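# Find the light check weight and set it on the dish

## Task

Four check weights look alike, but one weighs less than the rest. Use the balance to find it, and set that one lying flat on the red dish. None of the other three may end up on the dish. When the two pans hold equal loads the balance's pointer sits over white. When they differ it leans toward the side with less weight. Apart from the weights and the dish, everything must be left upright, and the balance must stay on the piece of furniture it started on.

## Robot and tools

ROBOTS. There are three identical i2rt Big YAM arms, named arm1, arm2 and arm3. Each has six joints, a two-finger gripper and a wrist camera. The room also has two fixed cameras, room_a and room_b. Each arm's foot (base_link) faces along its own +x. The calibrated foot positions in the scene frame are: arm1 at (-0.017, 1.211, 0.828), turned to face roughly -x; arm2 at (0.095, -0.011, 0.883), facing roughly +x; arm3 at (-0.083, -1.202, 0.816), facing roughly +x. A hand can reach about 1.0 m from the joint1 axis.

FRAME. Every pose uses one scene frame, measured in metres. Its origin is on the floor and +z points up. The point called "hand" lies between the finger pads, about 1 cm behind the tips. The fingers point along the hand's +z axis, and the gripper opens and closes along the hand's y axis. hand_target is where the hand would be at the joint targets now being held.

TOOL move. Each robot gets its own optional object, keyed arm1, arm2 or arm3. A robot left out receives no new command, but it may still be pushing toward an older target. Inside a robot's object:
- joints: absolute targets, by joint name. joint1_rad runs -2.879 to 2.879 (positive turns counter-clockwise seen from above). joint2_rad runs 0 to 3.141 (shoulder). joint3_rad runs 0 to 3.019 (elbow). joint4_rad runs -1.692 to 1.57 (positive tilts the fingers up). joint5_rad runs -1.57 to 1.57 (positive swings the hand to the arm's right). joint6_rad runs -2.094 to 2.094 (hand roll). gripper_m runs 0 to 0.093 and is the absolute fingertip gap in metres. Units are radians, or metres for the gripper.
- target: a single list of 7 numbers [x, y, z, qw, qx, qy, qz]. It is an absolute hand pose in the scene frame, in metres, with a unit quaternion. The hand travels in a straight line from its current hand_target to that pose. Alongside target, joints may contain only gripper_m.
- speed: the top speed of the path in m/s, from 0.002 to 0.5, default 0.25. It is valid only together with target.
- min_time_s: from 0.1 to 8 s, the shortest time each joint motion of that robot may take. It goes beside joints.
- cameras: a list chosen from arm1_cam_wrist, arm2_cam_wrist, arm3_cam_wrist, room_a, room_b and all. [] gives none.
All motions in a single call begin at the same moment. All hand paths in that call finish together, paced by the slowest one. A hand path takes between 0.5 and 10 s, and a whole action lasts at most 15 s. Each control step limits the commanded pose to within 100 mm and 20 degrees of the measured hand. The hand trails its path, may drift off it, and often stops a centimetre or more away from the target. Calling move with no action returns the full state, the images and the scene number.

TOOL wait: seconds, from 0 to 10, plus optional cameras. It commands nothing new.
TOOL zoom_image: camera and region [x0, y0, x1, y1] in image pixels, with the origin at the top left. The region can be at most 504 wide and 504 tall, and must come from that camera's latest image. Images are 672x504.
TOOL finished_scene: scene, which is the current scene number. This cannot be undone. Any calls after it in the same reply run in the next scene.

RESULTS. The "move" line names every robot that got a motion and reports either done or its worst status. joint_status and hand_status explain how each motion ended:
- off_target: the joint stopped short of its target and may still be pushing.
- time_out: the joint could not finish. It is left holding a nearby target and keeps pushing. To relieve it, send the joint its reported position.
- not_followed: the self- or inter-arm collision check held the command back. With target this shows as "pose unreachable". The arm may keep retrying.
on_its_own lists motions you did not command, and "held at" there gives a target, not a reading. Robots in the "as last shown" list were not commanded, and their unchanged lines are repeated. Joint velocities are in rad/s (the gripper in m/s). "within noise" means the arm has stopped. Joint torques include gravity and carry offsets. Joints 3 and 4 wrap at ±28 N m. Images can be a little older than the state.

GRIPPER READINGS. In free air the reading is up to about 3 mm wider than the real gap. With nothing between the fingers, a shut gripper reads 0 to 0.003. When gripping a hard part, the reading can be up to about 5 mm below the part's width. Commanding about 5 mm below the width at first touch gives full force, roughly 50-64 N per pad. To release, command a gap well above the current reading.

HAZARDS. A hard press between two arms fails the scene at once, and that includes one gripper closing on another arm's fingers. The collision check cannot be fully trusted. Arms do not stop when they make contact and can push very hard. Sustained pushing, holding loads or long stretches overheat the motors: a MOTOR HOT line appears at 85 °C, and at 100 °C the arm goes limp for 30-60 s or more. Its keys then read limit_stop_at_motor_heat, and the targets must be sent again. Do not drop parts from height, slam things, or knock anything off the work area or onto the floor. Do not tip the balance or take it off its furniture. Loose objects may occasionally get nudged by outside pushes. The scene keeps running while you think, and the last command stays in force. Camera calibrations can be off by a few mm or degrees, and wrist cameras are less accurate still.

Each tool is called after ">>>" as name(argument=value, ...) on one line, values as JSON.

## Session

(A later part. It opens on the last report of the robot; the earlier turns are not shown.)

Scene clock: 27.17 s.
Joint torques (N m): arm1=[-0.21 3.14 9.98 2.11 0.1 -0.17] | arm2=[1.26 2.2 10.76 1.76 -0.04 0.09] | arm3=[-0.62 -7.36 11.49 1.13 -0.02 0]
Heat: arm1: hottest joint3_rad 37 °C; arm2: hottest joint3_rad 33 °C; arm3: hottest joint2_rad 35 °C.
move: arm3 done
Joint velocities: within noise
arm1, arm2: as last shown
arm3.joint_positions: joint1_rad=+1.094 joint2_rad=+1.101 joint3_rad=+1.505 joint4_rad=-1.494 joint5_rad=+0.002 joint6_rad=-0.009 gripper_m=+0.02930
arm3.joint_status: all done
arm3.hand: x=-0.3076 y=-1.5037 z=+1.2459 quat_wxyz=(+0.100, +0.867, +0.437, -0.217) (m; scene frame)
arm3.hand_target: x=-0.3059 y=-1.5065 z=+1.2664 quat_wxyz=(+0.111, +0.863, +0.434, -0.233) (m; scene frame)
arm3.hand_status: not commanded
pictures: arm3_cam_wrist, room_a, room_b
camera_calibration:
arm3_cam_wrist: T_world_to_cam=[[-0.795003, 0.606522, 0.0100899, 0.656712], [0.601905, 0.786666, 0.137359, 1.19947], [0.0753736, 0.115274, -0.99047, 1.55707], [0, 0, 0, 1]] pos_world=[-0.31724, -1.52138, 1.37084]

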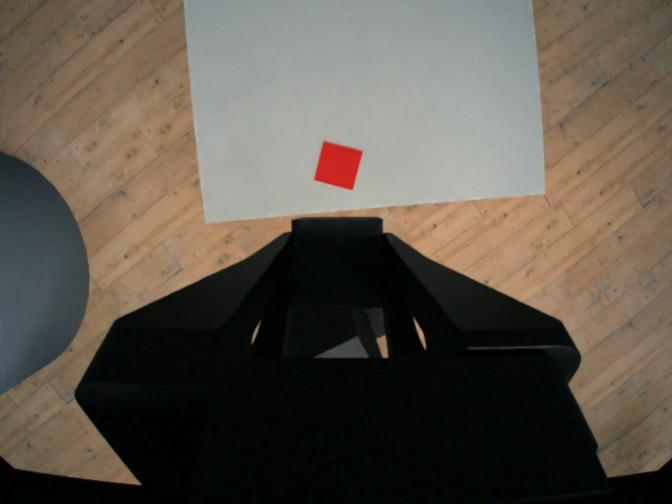

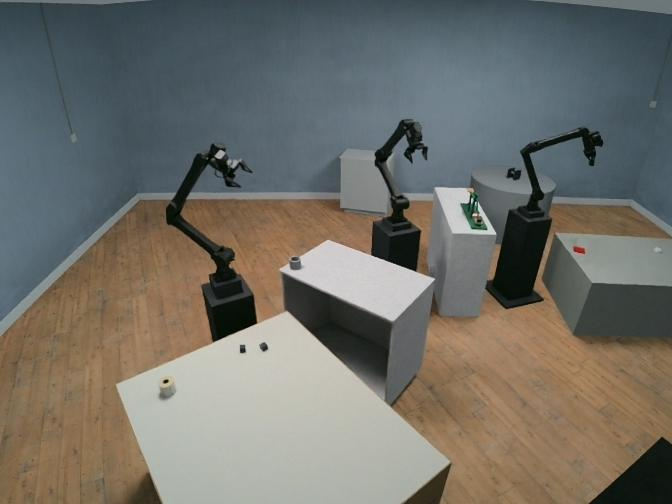

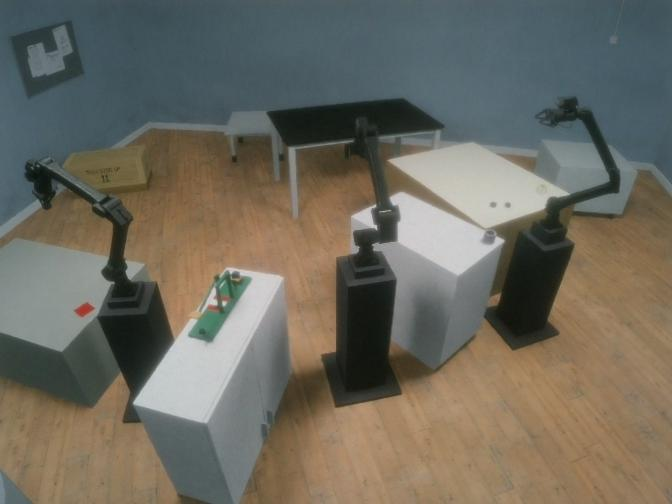

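>>> move(arm3={"target": [-0.372, -1.588, 0.65, 0.1155, 0.8644, 0.4310, -0.2316], "speed": 0.25}, cameras=["arm3_cam_wrist", "room_a", "room_b"])

>>> zoom_image(camera="room_a", region=[530, 190, 630, 290])

>>> zoom_image(camera="room_b", region=[40, 240, 140, 340])

Scene clock: 31.07 s.
Joint torques (N m): arm1=[0.21 3.08 9.99 2.21 0.07 -0.14] | arm2=[1.32 2.2 10.74 1.74 -0.02 0.08] | arm3=[-0.73 -13.92 4.29 1.95 -0.06 0.04]
Heat: arm1: hottest joint3_rad 38 °C; arm2: hottest joint3_rad 34 °C; arm3: hottest joint2_rad 35 °C.
move: arm3 off_target
Joint velocities: within noise
arm1, arm2: as last shown
arm3.joint_positions: joint1_rad=+1.095 joint2_rad=+2.089 joint3_rad=+0.740 joint4_rad=+0.285 joint5_rad=-0.004 joint6_rad=+0.002 gripper_m=+0.02930
arm3.joint_status: not commanded
arm3.hand: x=-0.3695 y=-1.5779 z=+0.6532 quat_wxyz=(+0.109, +0.866, +0.432, -0.226) (m; scene frame)
arm3.hand_target: x=-0.3717 y=-1.5878 z=+0.6502 quat_wxyz=(+0.116, +0.864, +0.431, -0.231) (m; scene frame)
arm3.hand_status: off_target (0.011 m and 1.0 deg from the pose sent, 0.605 m and 2.6 deg at the start)
pictures: arm3_cam_wrist, room_a, room_b
camera_calibration:
arm3_cam_wrist: T_world_to_cam=[[-0.791909, 0.610639, -0.0000248433, 0.672649], [0.606818, 0.786958, 0.111662, 1.39559], [0.0682045, 0.0884108, -0.993746, 0.940308], [0, 0, 0, 1]] pos_world=[-0.378323, -1.59215, 0.778611]

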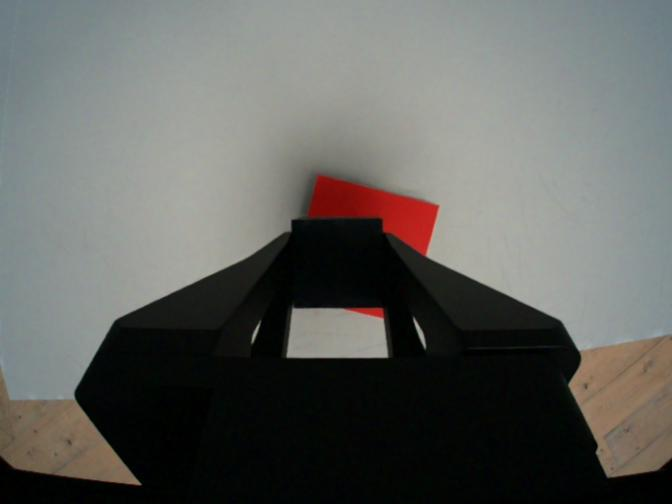

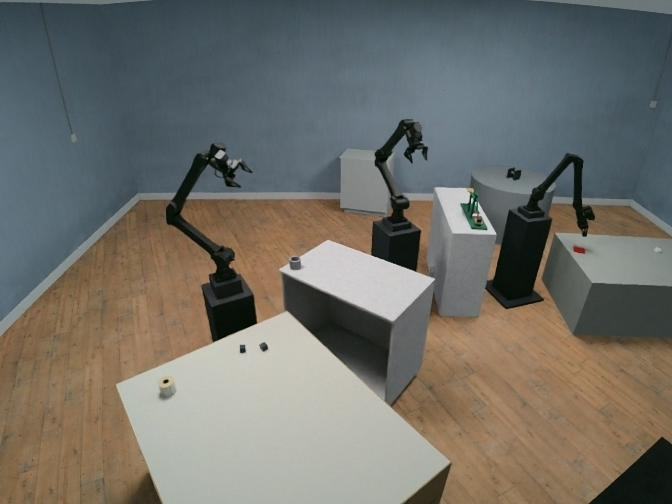

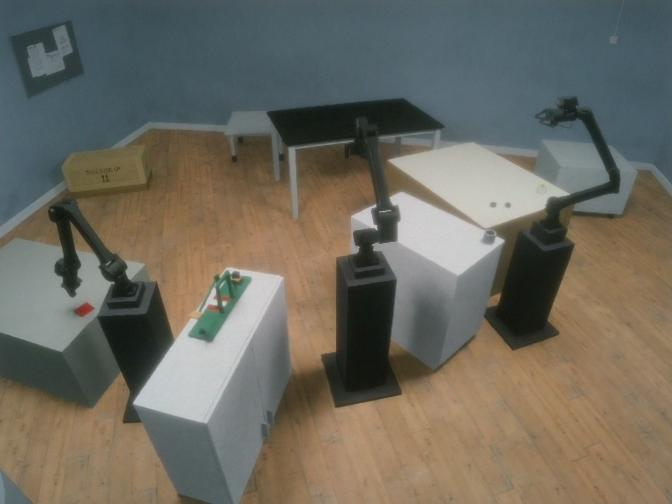

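Scaled by 5.040 from the camera's 672x504 image, which has a finer 960x720 frame.

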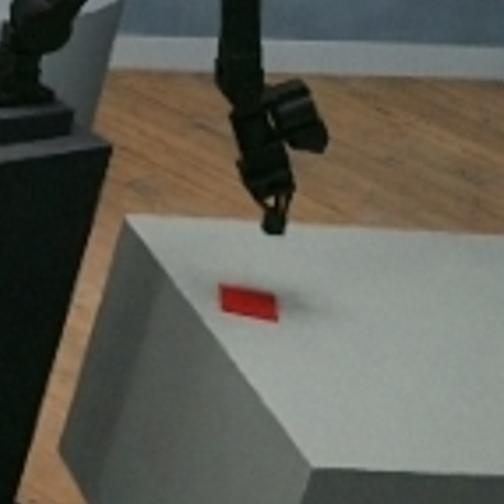

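Scaled by 5.040 from the camera's 672x504 image, which has a finer 960x720 frame.

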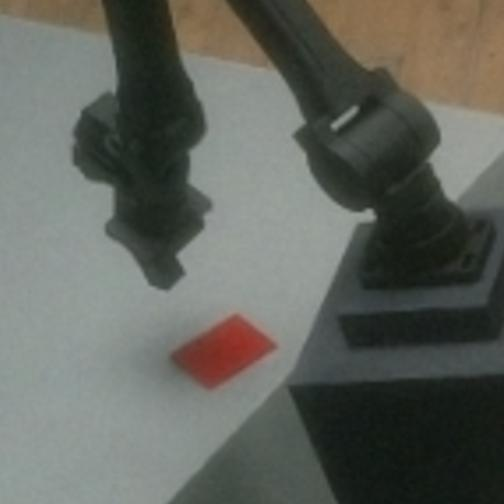

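>>> move(arm3={"target": [-0.379, -1.567, 0.547, 0.1155, 0.8644, 0.4310, -0.2316], "speed": 0.12}, cameras=["arm3_cam_wrist", "room_a", "room_b"])

>>> zoom_image(camera="room_a", region=[550, 210, 610, 270])

>>> zoom_image(camera="room_b", region=[50, 270, 110, 330])

Scene clock: 33.40 s.
Joint torques (N m): arm1=[0.32 2.78 9.99 2.13 0.06 -0.13] | arm2=[1.79 2.2 10.7 1.78 -0.02 0.08] | arm3=[-1.96 -14.92 1.81 2 -0.1 -0.14]
Heat: arm1: hottest joint3_rad 38 °C; arm2: hottest joint3_rad 34 °C; arm3: hottest joint2_rad 35 °C.
move: arm3 done
Joint velocities: within noise
arm1, arm2: as last shown
arm3.joint_positions: joint1_rad=+1.066 joint2_rad=+2.406 joint3_rad=+0.829 joint4_rad=+0.523 joint5_rad=-0.025 joint6_rad=-0.019 gripper_m=+0.02930
arm3.joint_status: not commanded
arm3.hand: x=-0.3758 y=-1.5676 z=+0.5535 quat_wxyz=(+0.115, +0.866, +0.430, -0.229) (m; scene frame)
arm3.hand_target: x=-0.3790 y=-1.5669 z=+0.5471 quat_wxyz=(+0.115, +0.864, +0.431, -0.232) (m; scene frame)
arm3.hand_status: done (0.007 m and 0.4 deg from the pose sent, 0.107 m and 1.0 deg at the start)
pictures: arm3_cam_wrist, room_a, room_b
camera_calibration:
arm3_cam_wrist: T_world_to_cam=[[-0.791332, 0.611329, -0.00835363, 0.667286], [0.607526, 0.787795, 0.101441, 1.4096], [0.0685948, 0.0751984, -0.994806, 0.82078], [0, 0, 0, 1]] pos_world=[-0.384623, -1.58013, 0.6791]

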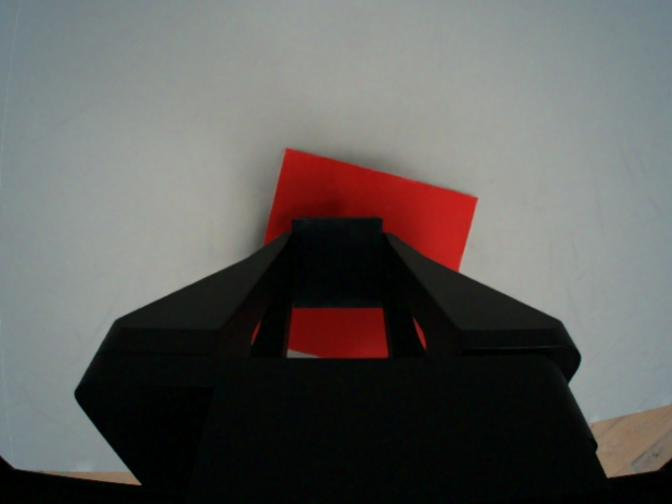

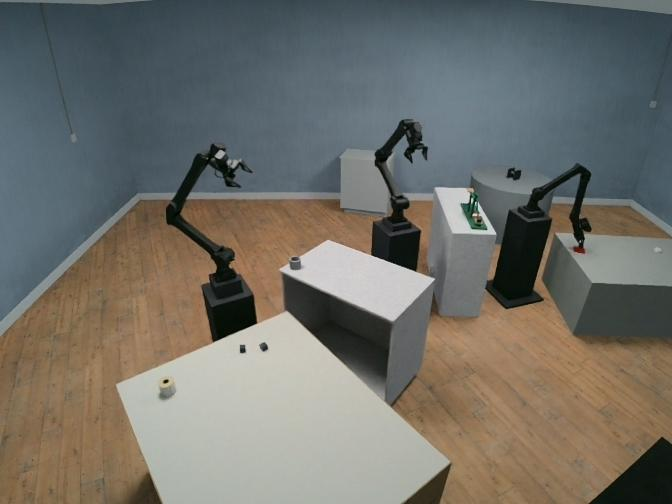

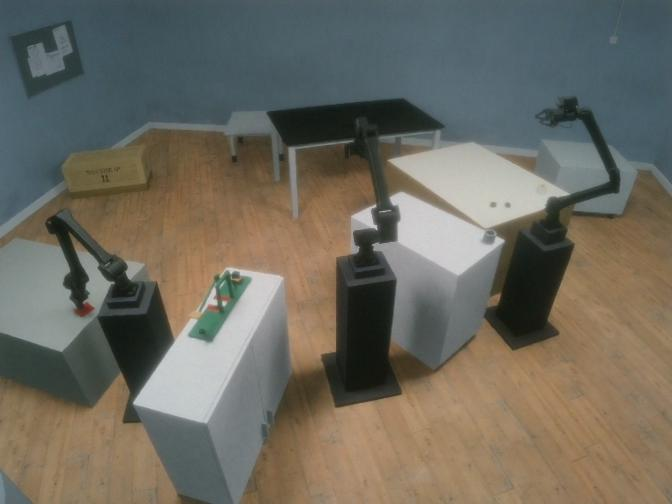

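Scaled by 8.400 from the camera's 672x504 image, which has a finer 960x720 frame.

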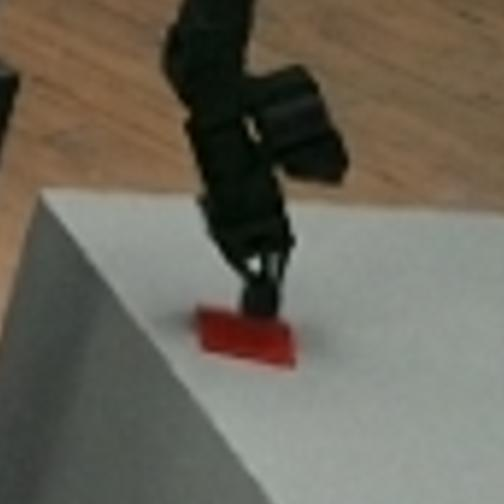

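Scaled by 8.400 from the camera's 672x504 image, which has a finer 960x720 frame.

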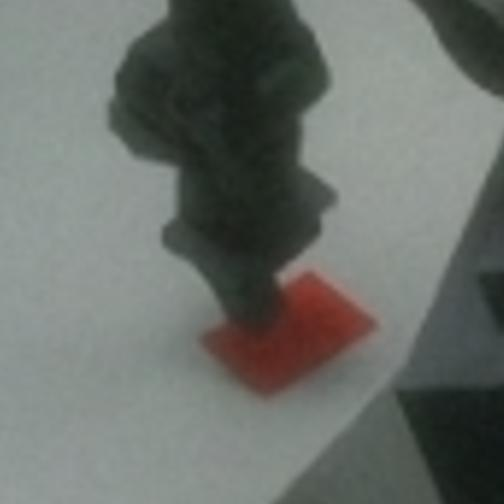

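>>> move(arm3={"target": [-0.3805, -1.556, 0.529, 0.1155, 0.8644, 0.4310, -0.2316], "speed": 0.08}, cameras=["arm3_cam_wrist"])

Scene clock: 34.83 s.
Joint torques (N m): arm1=[-0.26 3.14 9.87 2.1 0.1 -0.15] | arm2=[1.73 2.2 10.73 1.74 -0.05 0.08] | arm3=[-1.9 -14.56 1.4 2 -0.1 -0.12]
Heat: arm1: hottest joint3_rad 38 °C; arm2: hottest joint3_rad 34 °C; arm3: hottest joint2_rad 35 °C.
move: arm3 done
Joint velocities: within noise
arm1, arm2: as last shown
arm3.joint_positions: joint1_rad=+1.044 joint2_rad=+2.458 joint3_rad=+0.839 joint4_rad=+0.569 joint5_rad=-0.036 joint6_rad=-0.037 gripper_m=+0.02930
arm3.joint_status: not commanded
arm3.hand: x=-0.3790 y=-1.5584 z=+0.5372 quat_wxyz=(+0.116, +0.865, +0.430, -0.231) (m; scene frame)
arm3.hand_target: x=-0.3803 y=-1.5559 z=+0.5292 quat_wxyz=(+0.115, +0.864, +0.431, -0.231) (m; scene frame)
arm3.hand_status: done (0.009 m and 0.2 deg from the pose sent, 0.027 m and 0.4 deg at the start)
pictures: arm3_cam_wrist
camera_calibration:
arm3_cam_wrist: T_world_to_cam=[[-0.791317, 0.611348, -0.00843003, 0.659074], [0.607835, 0.788107, 0.0970748, 1.40894], [0.0659903, 0.0716928, -0.995241, 0.797907], [0, 0, 0, 1]] pos_world=[-0.387519, -1.57052, 0.662894]

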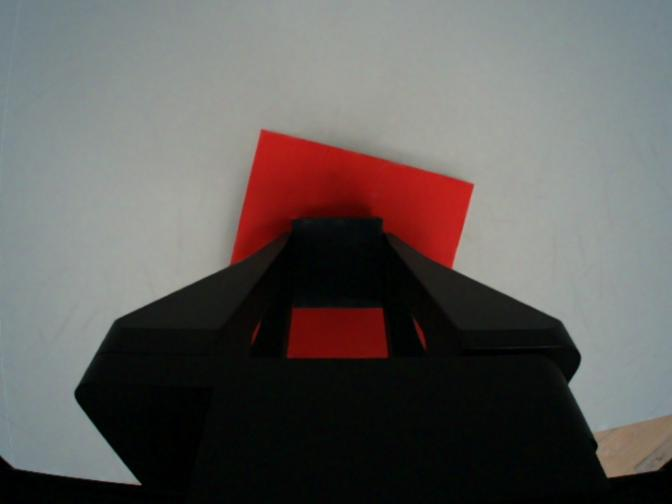

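>>> move(arm3={"target": [-0.3805, -1.556, 0.524, 0.1155, 0.8644, 0.4310, -0.2316], "speed": 0.05})

>>> move(arm3={"target": [-0.3805, -1.556, 0.520, 0.1155, 0.8644, 0.4310, -0.2316], "speed": 0.05}, cameras=["arm3_cam_wrist"])

Scene clock: 36.00 s.
Joint torques (N m): arm1=[-0.32 2.9 9.96 2.24 0.12 -0.14] | arm2=[1.44 2.37 10.73 1.81 -0.04 0.09] | arm3=[-1.9 -13.92 1.62 1.99 -0.09 -0.13]
Heat: arm1: hottest joint3_rad 38 °C; arm2: hottest joint3_rad 34 °C; arm3: hottest joint2_rad 35 °C.
move: arm3 off_target
Joint velocities: within noise
arm1, arm2: as last shown
arm3.joint_positions: joint1_rad=+1.044 joint2_rad=+2.463 joint3_rad=+0.844 joint4_rad=+0.578 joint5_rad=-0.036 joint6_rad=-0.037 gripper_m=+0.02930
arm3.joint_status: not commanded
arm3.hand: x=-0.3808 y=-1.5605 z=+0.5366 quat_wxyz=(+0.117, +0.864, +0.429, -0.235) (m; scene frame)
arm3.hand_target: x=-0.3802 y=-1.5558 z=+0.5244 quat_wxyz=(+0.115, +0.864, +0.431, -0.232) (m; scene frame)
arm3.hand_status: off_target (0.013 m and 0.5 deg from the pose sent, 0.014 m and 0.2 deg at the start)
pictures: none

Scene clock: 36.97 s.
Joint torques (N m): arm1=[-0.03 2.84 10.07 2.15 0.09 -0.14] | arm2=[1.67 2.43 10.76 1.73 -0.02 0.08] | arm3=[-1.85 -13.51 1.83 1.85 -0.07 -0.13]
Heat: arm1: hottest joint3_rad 38 °C; arm2: hottest joint3_rad 34 °C; arm3: hottest joint2_rad 35 °C.
move: arm3 off_target
Joint velocities: within noise
arm1, arm2: as last shown
arm3.joint_positions: joint1_rad=+1.044 joint2_rad=+2.467 joint3_rad=+0.847 joint4_rad=+0.586 joint5_rad=-0.037 joint6_rad=-0.037 gripper_m=+0.02930
arm3.joint_status: not commanded
arm3.hand: x=-0.3822 y=-1.5625 z=+0.5365 quat_wxyz=(+0.120, +0.863, +0.429, -0.238) (m; scene frame)
arm3.hand_target: x=-0.3800 y=-1.5556 z=+0.5207 quat_wxyz=(+0.116, +0.864, +0.431, -0.231) (m; scene frame)
arm3.hand_status: off_target (0.018 m and 0.9 deg from the pose sent, 0.017 m and 0.5 deg at the start)
pictures: arm3_cam_wrist
camera_calibration:
arm3_cam_wrist: T_world_to_cam=[[-0.791831, 0.610678, -0.00868932, 0.657949], [0.608177, 0.78973, 0.0802981, 1.42581], [0.0558985, 0.0582979, -0.996733, 0.773669], [0, 0, 0, 1]] pos_world=[-0.389405, -1.5729, 0.662369]

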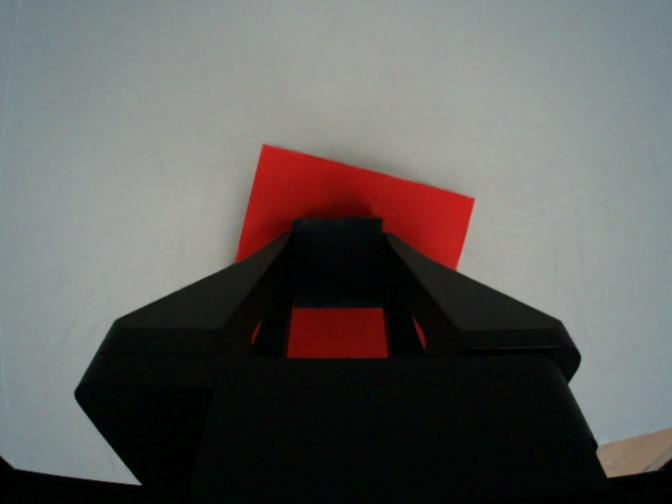

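>>> move(arm3={"target": [-0.3805, -1.556, 0.531, 0.1155, 0.8644, 0.4310, -0.2316], "speed": 0.05})

>>> move(arm3={"joints": {"gripper_m": 0.045}}, cameras=["arm3_cam_wrist"])

>>> zoom_image(camera="arm3_cam_wrist", region=[210, 120, 490, 370])

Scene clock: 38.13 s.
Joint torques (N m): arm1=[-0.79 2.61 9.95 2.21 0.07 -0.13] | arm2=[1.49 2.14 10.7 1.77 -0.04 0.09] | arm3=[-2.02 -15.74 0.58 1.29 -0.07 -0.14]
Heat: arm1: hottest joint3_rad 39 °C; arm2: hottest joint3_rad 35 °C; arm3: hottest joint2_rad 35 °C.
move: arm3 done
Joint velocities: within noise
arm1.joint_positions: joint1_rad=+0.776 joint2_rad=+0.602 joint3_rad=+1.507 joint4_rad=-1.261 joint5_rad=+0.098 joint6_rad=+0.607 gripper_m=+0.09396
arm1.joint_status: not commanded
arm1.hand: x=-0.1701 y=+1.0660 z=+1.4453 quat_wxyz=(-0.349, -0.815, -0.066, +0.458) (m; scene frame)
arm1.hand_target: x=-0.1672 y=+1.0692 z=+1.4585 quat_wxyz=(-0.357, -0.807, -0.065, +0.467) (m; scene frame)
arm1.hand_status: not commanded
arm2.joint_positions: joint1_rad=+0.021 joint2_rad=+0.603 joint3_rad=+1.379 joint4_rad=-1.633 joint5_rad=-0.031 joint6_rad=+0.148 gripper_m=+0.09396
arm2.joint_status: not commanded
arm2.hand: x=-0.0901 y=-0.0176 z=+1.3638 quat_wxyz=(+0.028, +0.934, -0.076, -0.347) (m; scene frame)
arm2.hand_target: x=-0.0886 y=-0.0177 z=+1.3731 quat_wxyz=(+0.029, +0.930, -0.075, -0.358) (m; scene frame)
arm2.hand_status: not commanded
arm3.joint_positions: joint1_rad=+1.044 joint2_rad=+2.467 joint3_rad=+0.847 joint4_rad=+0.586 joint5_rad=-0.037 joint6_rad=-0.037 gripper_m=+0.02930
arm3.joint_status: not commanded
arm3.hand: x=-0.3822 y=-1.5625 z=+0.5365 quat_wxyz=(+0.120, +0.863, +0.429, -0.238) (m; scene frame)
arm3.hand_target: x=-0.3803 y=-1.5560 z=+0.5311 quat_wxyz=(+0.116, +0.864, +0.431, -0.232) (m; scene frame)
arm3.hand_status: done (0.009 m and 0.9 deg from the pose sent, 0.009 m and 0.9 deg at the start)
pictures: none

Scene clock: 38.67 s.
Joint torques (N m): arm1=[-0.03 3.14 9.98 2.17 0.1 -0.16] | arm2=[1.55 2.37 10.77 1.76 -0.04 0.08] | arm3=[-1.85 -15.79 0.58 1.31 -0.05 -0.13]
Heat: arm1: hottest joint3_rad 39 °C; arm2: hottest joint3_rad 35 °C; arm3: hottest joint2_rad 36 °C.
move: arm3 done
Joint velocities: within noise
arm1, arm2: as last shown
arm3.joint_positions: joint1_rad=+1.044 joint2_rad=+2.467 joint3_rad=+0.847 joint4_rad=+0.586 joint5_rad=-0.037 joint6_rad=-0.037 gripper_m=+0.04484
arm3.joint_status: all done
arm3.hand: x=-0.3821 y=-1.5625 z=+0.5365 quat_wxyz=(+0.120, +0.863, +0.429, -0.238) (m; scene frame)
arm3.hand_target: x=-0.3803 y=-1.5560 z=+0.5311 quat_wxyz=(+0.116, +0.864, +0.431, -0.232) (m; scene frame)
arm3.hand_status: not commanded
pictures: arm3_cam_wrist
camera_calibration:
arm3_cam_wrist: T_world_to_cam=[[-0.792178, 0.610226, -0.00881782, 0.657266], [0.607714, 0.790079, 0.0803608, 1.42607], [0.056005, 0.0583014, -0.996727, 0.773706], [0, 0, 0, 1]] pos_world=[-0.389306, -1.5729, 0.662369]

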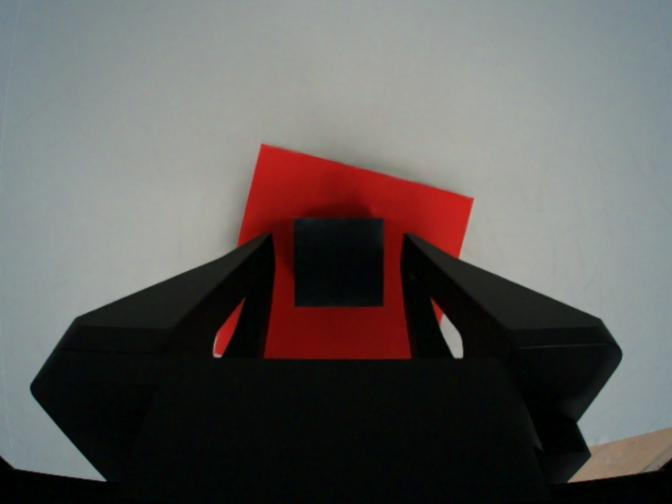

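Scaled by 1.800 from the camera's 672x504 image, which has a finer 960x720 frame.

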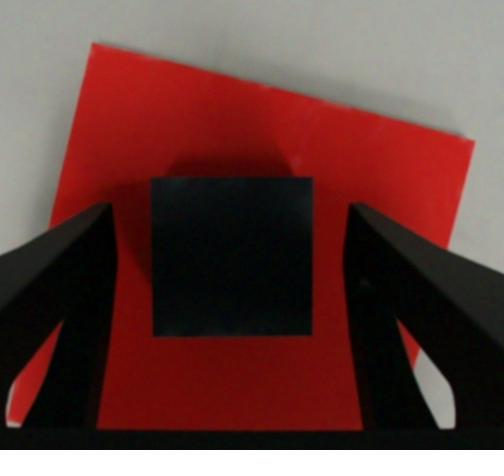

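>>> move(arm3={"joints": {"gripper_m": 0.065}})

>>> move(arm3={"target": [-0.372, -1.545, 0.64, 0.1155, 0.8644, 0.4310, -0.2316], "speed": 0.12}, cameras=["arm3_cam_wrist", "room_a", "room_b"])

>>> zoom_image(camera="room_a", region=[550, 220, 610, 280])

>>> zoom_image(camera="room_a", region=[430, 170, 510, 250])

Scene clock: 39.47 s.
Joint torques (N m): arm1=[-0.32 3.31 10 2.14 0.09 -0.18] | arm2=[1.49 2.32 10.77 1.72 -0.03 0.08] | arm3=[-1.85 -15.68 0.61 1.29 -0.06 -0.13]
Heat: arm1: hottest joint3_rad 39 °C; arm2: hottest joint3_rad 35 °C; arm3: hottest joint2_rad 36 °C.
move: arm3 done
Joint velocities: within noise
arm1, arm2: as last shown
arm3.joint_positions: joint1_rad=+1.044 joint2_rad=+2.467 joint3_rad=+0.847 joint4_rad=+0.586 joint5_rad=-0.037 joint6_rad=-0.037 gripper_m=+0.06482
arm3.joint_status: all done
arm3.hand: x=-0.3821 y=-1.5625 z=+0.5365 quat_wxyz=(+0.120, +0.863, +0.429, -0.238) (m; scene frame)
arm3.hand_target: x=-0.3803 y=-1.5560 z=+0.5311 quat_wxyz=(+0.116, +0.864, +0.431, -0.232) (m; scene frame)
arm3.hand_status: not commanded
pictures: none

Scene clock: 41.13 s.
Joint torques (N m): arm1=[-0.73 2.9 9.95 2.28 0.1 -0.14] | arm2=[1.55 2.49 10.74 1.76 -0.04 0.09] | arm3=[-2.02 -15.5 1.62 1.1 -0.11 -0.12]
Heat: arm1: hottest joint3_rad 39 °C; arm2: hottest joint3_rad 35 °C; arm3: hottest joint2_rad 36 °C.
move: arm3 done
Joint velocities: within noise
arm1, arm2: as last shown
arm3.joint_positions: joint1_rad=+1.040 joint2_rad=+2.135 joint3_rad=+0.680 joint4_rad=+0.408 joint5_rad=-0.038 joint6_rad=-0.041 gripper_m=+0.06490
arm3.joint_status: not commanded
arm3.hand: x=-0.3706 y=-1.5481 z=+0.6370 quat_wxyz=(+0.117, +0.865, +0.430, -0.232) (m; scene frame)
arm3.hand_target: x=-0.3720 y=-1.5451 z=+0.6399 quat_wxyz=(+0.116, +0.864, +0.431, -0.232) (m; scene frame)
arm3.hand_status: done (0.004 m and 0.2 deg from the pose sent, 0.105 m and 0.9 deg at the start)
pictures: arm3_cam_wrist, room_a, room_b
camera_calibration:
arm3_cam_wrist: T_world_to_cam=[[-0.792241, 0.610152, -0.00830259, 0.658004], [0.606863, 0.789248, 0.0938381, 1.38947], [0.0638083, 0.0693039, -0.995553, 0.891677], [0, 0, 0, 1]] pos_world=[-0.378817, -1.55992, 0.762789]

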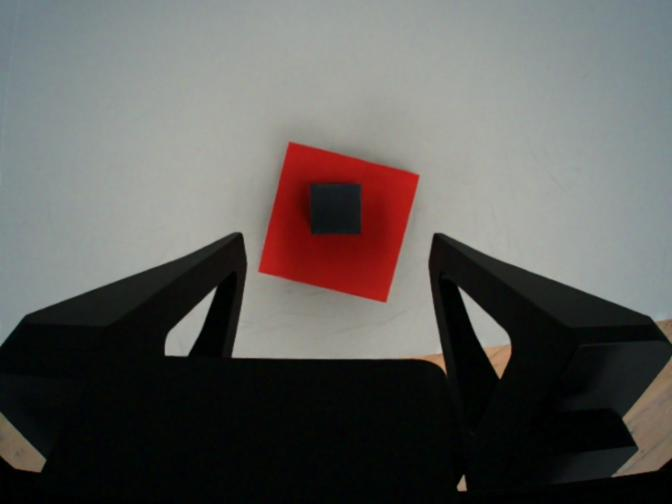

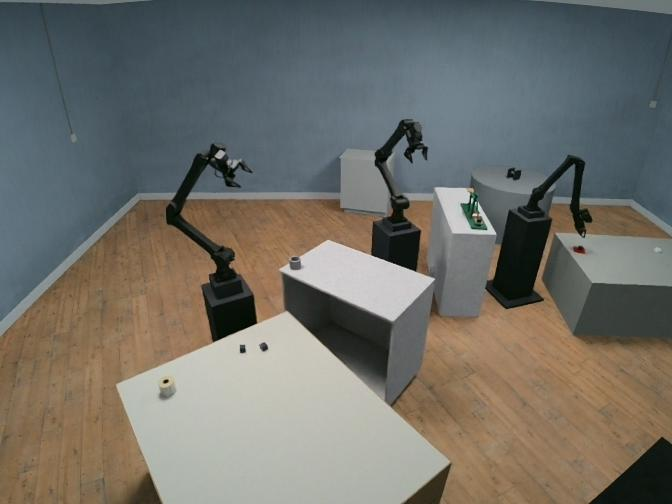

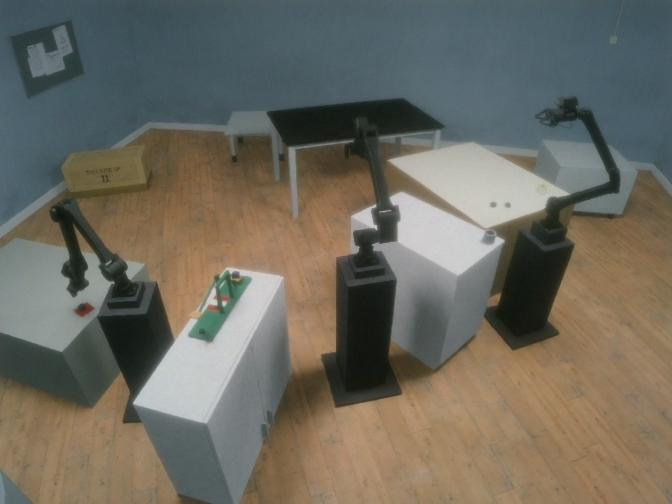

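Scaled by 8.400 from the camera's 672x504 image, which has a finer 960x720 frame.

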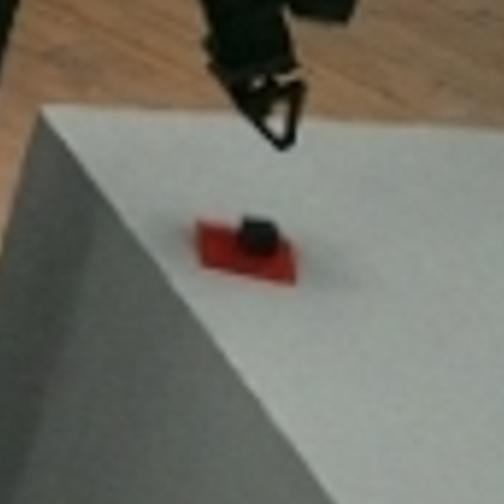

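Scaled by 6.300 from the camera's 672x504 image, which has a finer 960x720 frame.

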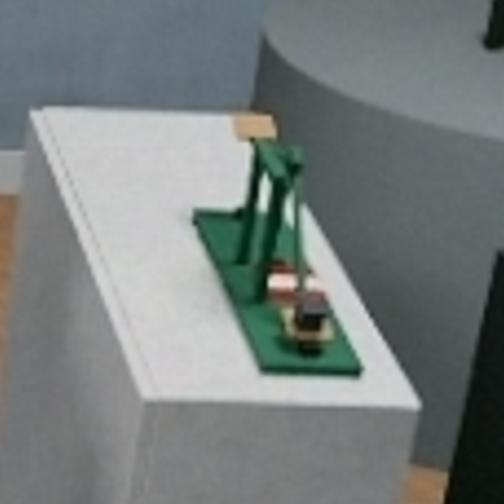

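Flat on the dish, balance undisturbed.

>>> finished_scene(scene=2)

The scene is finished: the task was done.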